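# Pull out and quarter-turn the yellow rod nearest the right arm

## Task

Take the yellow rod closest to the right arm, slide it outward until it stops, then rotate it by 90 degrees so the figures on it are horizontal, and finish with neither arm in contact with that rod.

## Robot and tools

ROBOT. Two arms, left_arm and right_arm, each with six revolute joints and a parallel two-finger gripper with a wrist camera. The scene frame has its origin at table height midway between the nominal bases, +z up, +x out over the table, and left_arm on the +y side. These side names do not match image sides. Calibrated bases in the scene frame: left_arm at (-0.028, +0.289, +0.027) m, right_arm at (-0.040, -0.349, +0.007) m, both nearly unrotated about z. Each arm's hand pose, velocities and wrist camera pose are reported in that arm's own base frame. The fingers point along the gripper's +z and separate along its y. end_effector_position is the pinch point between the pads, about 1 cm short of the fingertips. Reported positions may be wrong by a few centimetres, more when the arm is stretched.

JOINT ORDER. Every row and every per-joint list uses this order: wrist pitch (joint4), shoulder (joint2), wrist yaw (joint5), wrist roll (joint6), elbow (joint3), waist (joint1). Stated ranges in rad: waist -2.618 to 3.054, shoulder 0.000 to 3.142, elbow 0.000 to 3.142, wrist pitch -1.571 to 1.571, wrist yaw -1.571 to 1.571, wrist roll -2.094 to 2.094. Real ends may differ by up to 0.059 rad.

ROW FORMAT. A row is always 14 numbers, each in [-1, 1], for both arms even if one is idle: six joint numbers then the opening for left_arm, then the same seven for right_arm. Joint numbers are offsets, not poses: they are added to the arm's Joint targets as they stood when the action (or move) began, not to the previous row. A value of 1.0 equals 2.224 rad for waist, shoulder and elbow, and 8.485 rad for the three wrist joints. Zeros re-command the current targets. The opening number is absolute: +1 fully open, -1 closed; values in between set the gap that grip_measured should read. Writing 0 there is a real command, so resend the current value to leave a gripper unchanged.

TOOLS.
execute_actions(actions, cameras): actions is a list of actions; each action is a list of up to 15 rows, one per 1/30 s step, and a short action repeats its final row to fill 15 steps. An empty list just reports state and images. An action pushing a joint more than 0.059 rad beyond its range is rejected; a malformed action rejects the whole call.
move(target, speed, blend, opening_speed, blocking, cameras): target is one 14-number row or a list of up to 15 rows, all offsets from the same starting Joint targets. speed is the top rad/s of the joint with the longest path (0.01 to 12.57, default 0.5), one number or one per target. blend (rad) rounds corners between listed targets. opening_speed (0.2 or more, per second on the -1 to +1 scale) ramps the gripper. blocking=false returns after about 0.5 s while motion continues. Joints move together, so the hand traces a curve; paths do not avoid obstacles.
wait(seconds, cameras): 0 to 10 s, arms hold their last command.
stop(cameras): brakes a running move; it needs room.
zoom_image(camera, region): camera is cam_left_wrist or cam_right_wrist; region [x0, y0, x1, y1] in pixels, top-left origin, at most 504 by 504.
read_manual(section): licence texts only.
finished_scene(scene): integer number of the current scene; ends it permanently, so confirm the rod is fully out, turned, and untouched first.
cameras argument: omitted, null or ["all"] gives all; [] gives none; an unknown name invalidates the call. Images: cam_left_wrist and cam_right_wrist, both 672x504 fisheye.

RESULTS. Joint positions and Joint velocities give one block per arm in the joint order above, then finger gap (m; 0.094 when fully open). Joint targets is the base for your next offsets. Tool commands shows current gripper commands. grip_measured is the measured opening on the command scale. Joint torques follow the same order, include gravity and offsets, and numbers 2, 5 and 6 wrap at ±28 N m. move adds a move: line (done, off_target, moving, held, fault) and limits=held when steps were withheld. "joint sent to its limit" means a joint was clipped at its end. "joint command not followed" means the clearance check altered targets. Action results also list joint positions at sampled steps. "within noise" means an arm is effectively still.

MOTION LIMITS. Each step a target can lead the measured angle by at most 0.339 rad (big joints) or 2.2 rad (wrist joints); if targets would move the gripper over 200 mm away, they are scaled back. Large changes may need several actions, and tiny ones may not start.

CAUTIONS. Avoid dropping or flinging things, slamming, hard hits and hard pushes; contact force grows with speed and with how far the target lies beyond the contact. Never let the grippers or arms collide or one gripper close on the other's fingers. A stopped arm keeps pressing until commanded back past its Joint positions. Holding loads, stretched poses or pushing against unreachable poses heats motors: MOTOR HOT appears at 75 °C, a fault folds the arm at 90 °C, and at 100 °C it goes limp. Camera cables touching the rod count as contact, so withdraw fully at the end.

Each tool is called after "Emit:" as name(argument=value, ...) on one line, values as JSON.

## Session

Emit:
execute_actions(actions=[])

Scene clock: 0.00 s.
left_arm: end_effector_position=(+0.4127, +0.0165, +0.1264) grip_measured=+1.000 end_effector_quat_wxyz=(+0.618, -0.002, +0.786, +0.007) | right_arm: end_effector_position=(+0.3903, -0.0463, +0.1052) grip_measured=+1.000 end_effector_quat_wxyz=(+0.587, +0.098, +0.798, -0.097)
Joint names: [wrist pitch, shoulder, wrist yaw, wrist roll, elbow, waist]
Joint positions: left_arm=[0.901 1.55 0.039 0.018 0.411 0.054 0.094] | right_arm=[0.871 1.537 0.276 0.046 0.357 0.003 0.094]
Joint velocities: within noise
Joint torques (N m): no reading
Heat: left arm: 41 °C; right arm: 38 °C.
Joint targets: left_arm=[0.889 1.548 0.039 0.019 0.413 0.054] | right_arm=[0.861 1.534 0.277 0.048 0.360 0.003]
Tool commands: left_gripper/opening=+1.0 right_gripper/opening=+1.0
camera_calibration:
cam_left_wrist: T_world_to_cam=[[-0.0177666, -0.985889, 0.166453, -0.00796993], [-0.580802, -0.125334, -0.804339, 0.378982], [0.813851, -0.110967, -0.570379, -0.140833], [0, 0, 0, 1]] pos_world=[0.334589, 0.0240143, 0.225829]
cam_right_wrist: T_world_to_cam=[[-0.259, -0.939853, 0.222701, 0.0247898], [-0.669431, 0.00846419, -0.742826, 0.372487], [0.696262, -0.341475, -0.631359, -0.103415], [0, 0, 0, 1]] pos_world=[0.327779, -0.0151678, 0.20588]

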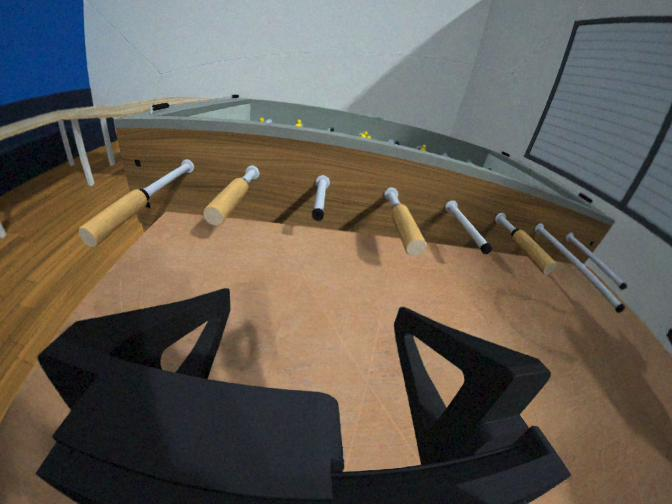

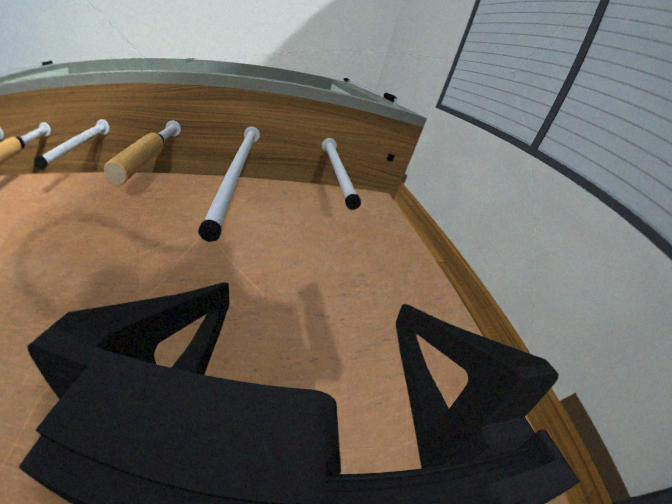

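Emit:
move(target=[[0,0,0,0,0,0,1,0,-0.1052,0,0,0.0405,0,0.4],[0,0,0,0,0,0,1,0,-0.1052,0.0274,-0.0999,0.0405,0.1962,0.4],[0,0,0,0,0,0,1,0.0479,0.4078,0.0274,-0.0999,0.3656,0.1962,0.4]], speed=0.9, blend=0.08, cameras=["cam_right_wrist"])

Scene clock: 17.47 s.
left_arm: end_effector_position=(+0.4127, +0.0165, +0.1264) grip_measured=+1.000 end_effector_quat_wxyz=(+0.618, -0.002, +0.786, +0.007) | right_arm: end_effector_position=(+0.5574, +0.1630, +0.0724) grip_measured=+0.401 end_effector_quat_wxyz=(+0.632, -0.257, +0.665, -0.303)
Joint names: [wrist pitch, shoulder, wrist yaw, wrist roll, elbow, waist]
Joint positions: left_arm=[0.901 1.55 0.039 0.018 0.411 0.054 0.094] | right_arm=[1.249 2.421 0.51 -0.806 1.152 0.433 0.066]
Joint velocities: within noise
Joint torques (N m): left_arm=[1.86 -6.76 -0.01 0.01 5.65 -0.06] | right_arm=[1.84 -9.37 0.05 0.07 6.22 0.61]
Heat: left arm: 41 °C; right arm: 39 °C.
Joint targets: left_arm=[0.889 1.548 0.039 0.019 0.413 0.054] | right_arm=[1.267 2.441 0.510 -0.800 1.173 0.440]
move: done
camera_calibration:
cam_right_wrist: T_world_to_cam=[[-0.0765593, -0.539791, 0.83831, 0.0607186], [-0.464803, -0.72451, -0.508963, 0.446738], [0.882098, -0.428615, -0.195429, -0.289941], [0, 0, 0, 1]] pos_world=[0.46805, 0.232168, 0.119809]
Images, in order (width x height): cam_right_wrist 672x504.

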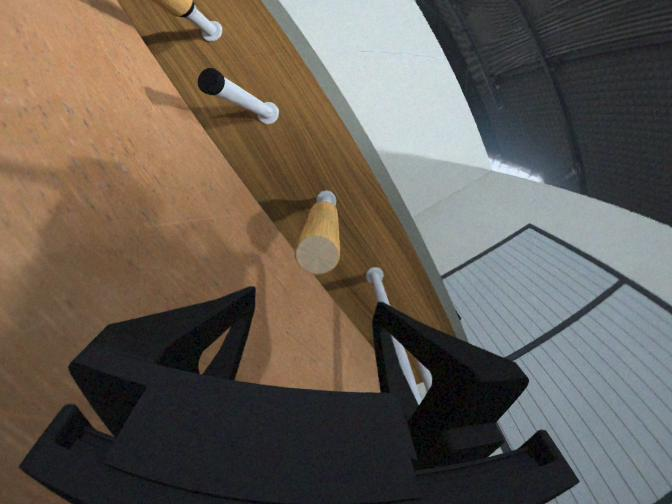

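Emit:
move(target=[[0,0,0,0,0,0,1,-0.008,0.023,-0.0018,0,0.054,-0.0112,0.4],[0,0,0,0,0,0,1,-0.0413,0.12,-0.0113,0,0.2781,-0.0478,0.4],[0,0,0,0,0,0,1,-0.0413,0.12,-0.0113,0,0.2781,-0.0478,-0.5]], speed=0.45, opening_speed=0.8, cameras=["cam_right_wrist"])

Scene clock: 39.40 s.
left_arm: end_effector_position=(+0.4127, +0.0165, +0.1264) grip_measured=+1.000 end_effector_quat_wxyz=(+0.618, -0.002, +0.786, +0.007) | right_arm: end_effector_position=(+0.6709, +0.1603, +0.0784) grip_measured=-0.305 end_effector_quat_wxyz=(+0.639, -0.249, +0.661, -0.305)
Joint names: [wrist pitch, shoulder, wrist yaw, wrist roll, elbow, waist]
Joint positions: left_arm=[0.901 1.55 0.039 0.018 0.411 0.054 0.094] | right_arm=[0.919 2.682 0.425 -0.806 1.765 0.34 0.033]
Joint velocities: within noise
Joint torques (N m): left_arm=[1.85 -6.78 -0.01 0 5.63 -0.02] | right_arm=[1.65 -11.6 -0.07 0.07 8.18 -0.55]
Heat: left arm: 41 °C; right arm: 41 °C.
Joint targets: left_arm=[0.889 1.548 0.039 0.019 0.413 0.054] | right_arm=[0.917 2.708 0.414 -0.800 1.792 0.333]
move: done
camera_calibration:
cam_right_wrist: T_world_to_cam=[[-0.0977098, -0.546311, 0.831864, 0.0786451], [-0.460198, -0.71633, -0.52449, 0.497348], [0.882423, -0.434069, -0.181419, -0.390394], [0, 0, 0, 1]] pos_world=[0.581055, 0.229771, 0.124607]
Images, in order (width x height): cam_right_wrist 672x504.

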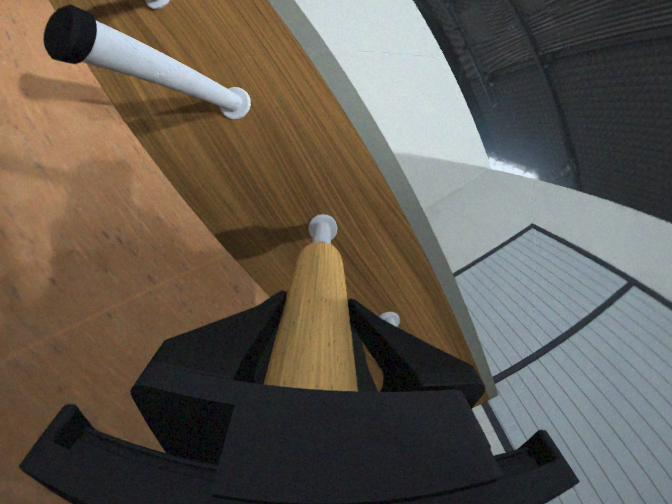

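Emit:
move(target=[[0,0,0,0,0,0,1,0.0332,-0.097,0.0096,0,-0.2243,0.0369,-0.5],[0,0,0,0,0,0,1,0.0608,-0.1603,0.0232,0,-0.3925,0.0889,-0.5],[0,0,0,0,0,0,1,0.0608,-0.1603,0.0232,0.1885,-0.3925,0.0889,-0.5]], speed=[0.4,0.25,0.8], blend=0.05)

Scene clock: 50.93 s.
left_arm: end_effector_position=(+0.4127, +0.0165, +0.1264) grip_measured=+1.000 end_effector_quat_wxyz=(+0.618, -0.002, +0.786, +0.007) | right_arm: end_effector_position=(+0.5012, +0.1768, +0.0713) grip_measured=-0.306 end_effector_quat_wxyz=(+0.665, +0.287, +0.644, +0.247)
Joint names: [wrist pitch, shoulder, wrist yaw, wrist roll, elbow, waist]
Joint positions: left_arm=[0.901 1.55 0.039 0.018 0.411 0.054 0.094] | right_arm=[1.431 2.366 0.587 0.772 0.942 0.524 0.033]
Joint velocities: within noise
Joint torques (N m): left_arm=[1.84 -6.8 -0.01 0.01 5.67 -0.06] | right_arm=[1.64 -11.06 0.3 0.24 2.11 0.66]
Heat: left arm: 41 °C; right arm: 42 °C.
Joint targets: left_arm=[0.889 1.548 0.039 0.019 0.413 0.054] | right_arm=[1.433 2.351 0.611 0.799 0.919 0.531]
move: done
camera_calibration:
cam_left_wrist: T_world_to_cam=[[-0.0177666, -0.985889, 0.166453, -0.00796993], [-0.580802, -0.125334, -0.804339, 0.378982], [0.813851, -0.110967, -0.570379, -0.140833], [0, 0, 0, 1]] pos_world=[0.334589, 0.0240143, 0.225829]
cam_right_wrist: T_world_to_cam=[[-0.0979948, -0.821526, -0.561687, 0.225132], [-0.360072, 0.555434, -0.74956, 0.168387], [0.927763, 0.128795, -0.350238, -0.344998], [0, 0, 0, 1]] pos_world=[0.40277, 0.135858, 0.131839]

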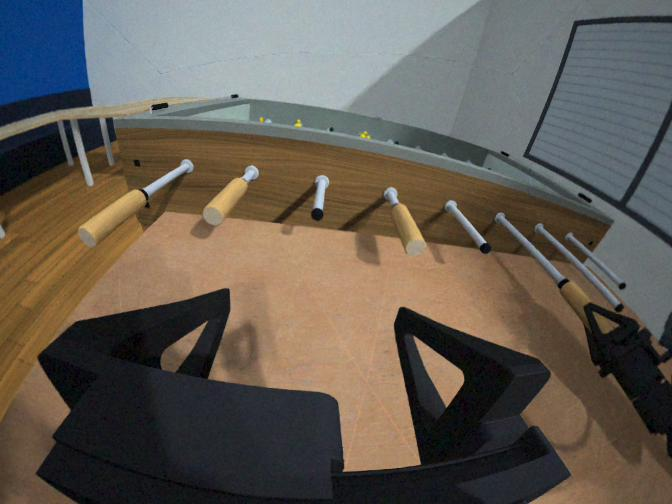

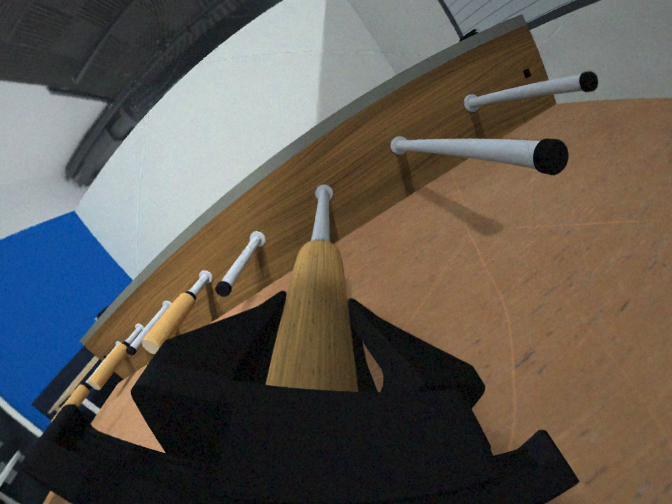

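Emit:
move(target=[0,0,0,0,0,0,1,-0.0086,-0.0478,0.0064,0,-0.0516,0.0242,-0.5], speed=0.2)

Scene clock: 60.73 s.
left_arm: end_effector_position=(+0.4127, +0.0165, +0.1264) grip_measured=+1.000 end_effector_quat_wxyz=(+0.618, -0.002, +0.786, +0.007) | right_arm: end_effector_position=(+0.4974, +0.1764, +0.0729) grip_measured=-0.307 end_effector_quat_wxyz=(+0.645, +0.284, +0.668, +0.238)
Joint names: [wrist pitch, shoulder, wrist yaw, wrist roll, elbow, waist]
Joint positions: left_arm=[0.901 1.55 0.039 0.018 0.411 0.054 0.094] | right_arm=[1.318 2.293 0.57 0.79 0.91 0.522 0.033]
Joint velocities: within noise
Joint torques (N m): left_arm=[1.86 -6.79 -0.02 0.01 5.63 -0.03] | right_arm=[2.04 -13.53 1.11 0.11 -3.82 5.64]
Heat: left arm: 41 °C; right arm: 42 °C.
Joint targets: left_arm=[0.889 1.548 0.039 0.019 0.413 0.054] | right_arm=[1.360 2.245 0.665 0.799 0.804 0.585]
move: off_target (right_arm); right_arm: the elbow is farthest, 0.105 rad from its target
camera_calibration:
cam_left_wrist: T_world_to_cam=[[-0.0177666, -0.985889, 0.166453, -0.00796993], [-0.580802, -0.125334, -0.804339, 0.378982], [0.813851, -0.110967, -0.570379, -0.140833], [0, 0, 0, 1]] pos_world=[0.334589, 0.0240143, 0.225829]
cam_right_wrist: T_world_to_cam=[[-0.119459, -0.832895, -0.540385, 0.236528], [-0.414201, 0.536463, -0.735286, 0.197671], [0.902312, 0.135991, -0.409071, -0.325176], [0, 0, 0, 1]] pos_world=[0.403541, 0.135181, 0.140141]

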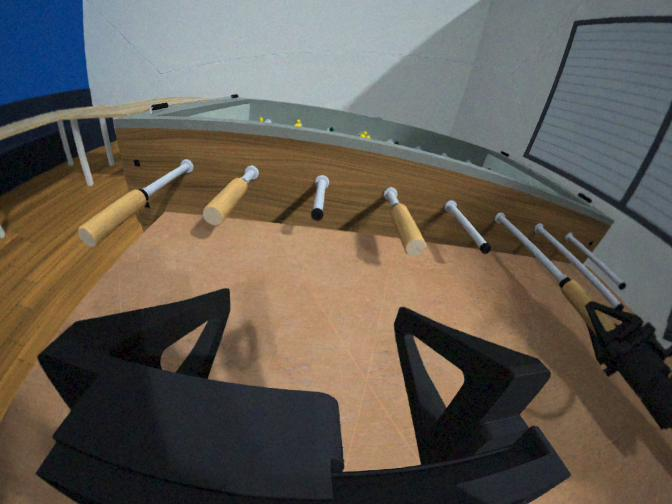

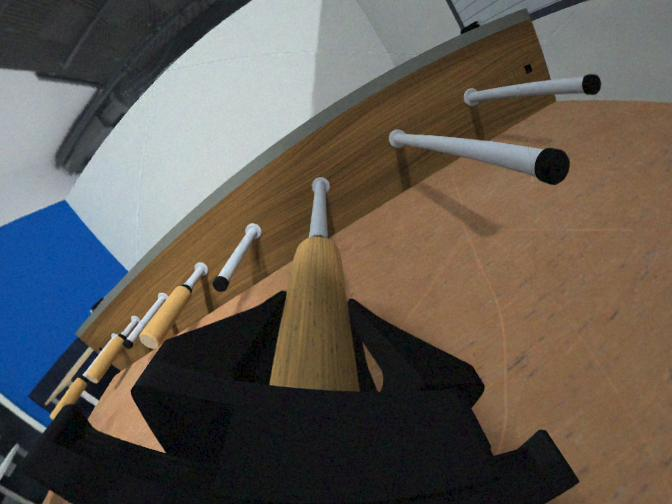

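Emit:
move(target=[[0,0,0,0,0,0,1,-0.004,0.0216,-0.0112,0,0.0477,-0.0283,-0.5],[0,0,0,0,0,0,1,-0.004,0.0216,-0.0112,0,0.0477,-0.0283,0.6]], opening_speed=1)

Scene clock: 67.07 s.
left_arm: end_effector_position=(+0.4127, +0.0165, +0.1264) grip_measured=+1.000 end_effector_quat_wxyz=(+0.618, -0.002, +0.786, +0.007) | right_arm: end_effector_position=(+0.5002, +0.1743, +0.0738) grip_measured=+0.598 end_effector_quat_wxyz=(+0.645, +0.286, +0.667, +0.239)
Joint names: [wrist pitch, shoulder, wrist yaw, wrist roll, elbow, waist]
Joint positions: left_arm=[0.901 1.55 0.039 0.018 0.411 0.054 0.094] | right_arm=[1.311 2.292 0.564 0.794 0.916 0.514 0.075]
Joint velocities: within noise
Joint torques (N m): left_arm=[1.87 -6.79 -0.01 0.02 5.65 -0.05] | right_arm=[1.79 -9.52 0.14 0.06 3.59 0.72]
Heat: left arm: 41 °C; right arm: 43 °C.
Joint targets: left_arm=[0.889 1.548 0.039 0.019 0.413 0.054] | right_arm=[1.326 2.293 0.570 0.799 0.910 0.522]
move: done
camera_calibration:
cam_left_wrist: T_world_to_cam=[[-0.0177666, -0.985889, 0.166453, -0.00796993], [-0.580802, -0.125334, -0.804339, 0.378982], [0.813851, -0.110967, -0.570379, -0.140833], [0, 0, 0, 1]] pos_world=[0.334589, 0.0240143, 0.225829]
cam_right_wrist: T_world_to_cam=[[-0.121049, -0.830321, -0.54398, 0.236115], [-0.412835, 0.540478, -0.73311, 0.199144], [0.902726, 0.135831, -0.40821, -0.327279], [0, 0, 0, 1]] pos_world=[0.406238, 0.132873, 0.140837]

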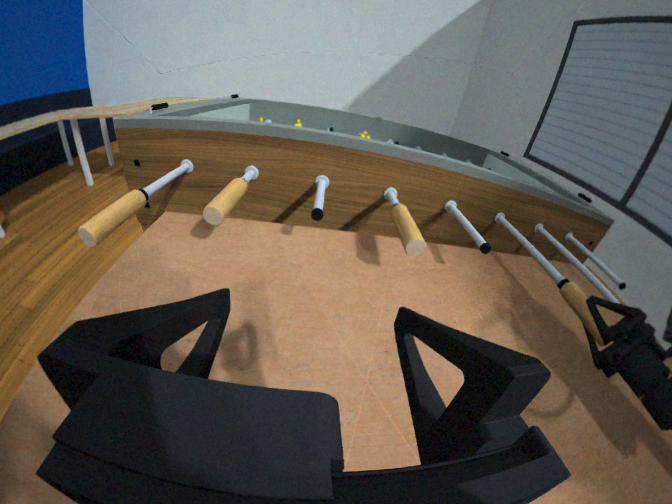

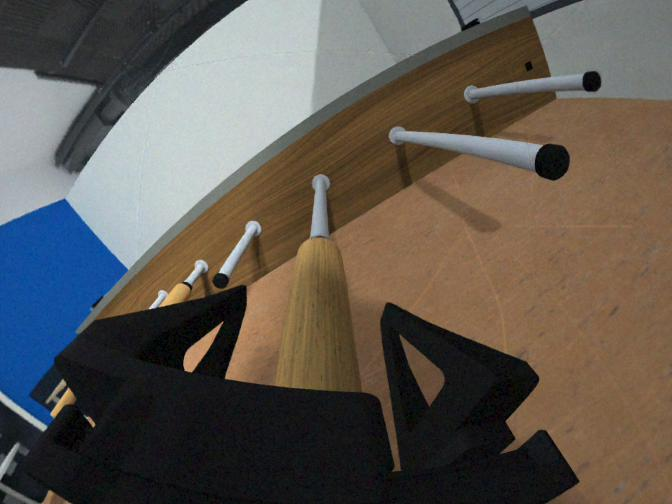

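Emit:
finished_scene(scene=3)

The scene is finished: the task was done.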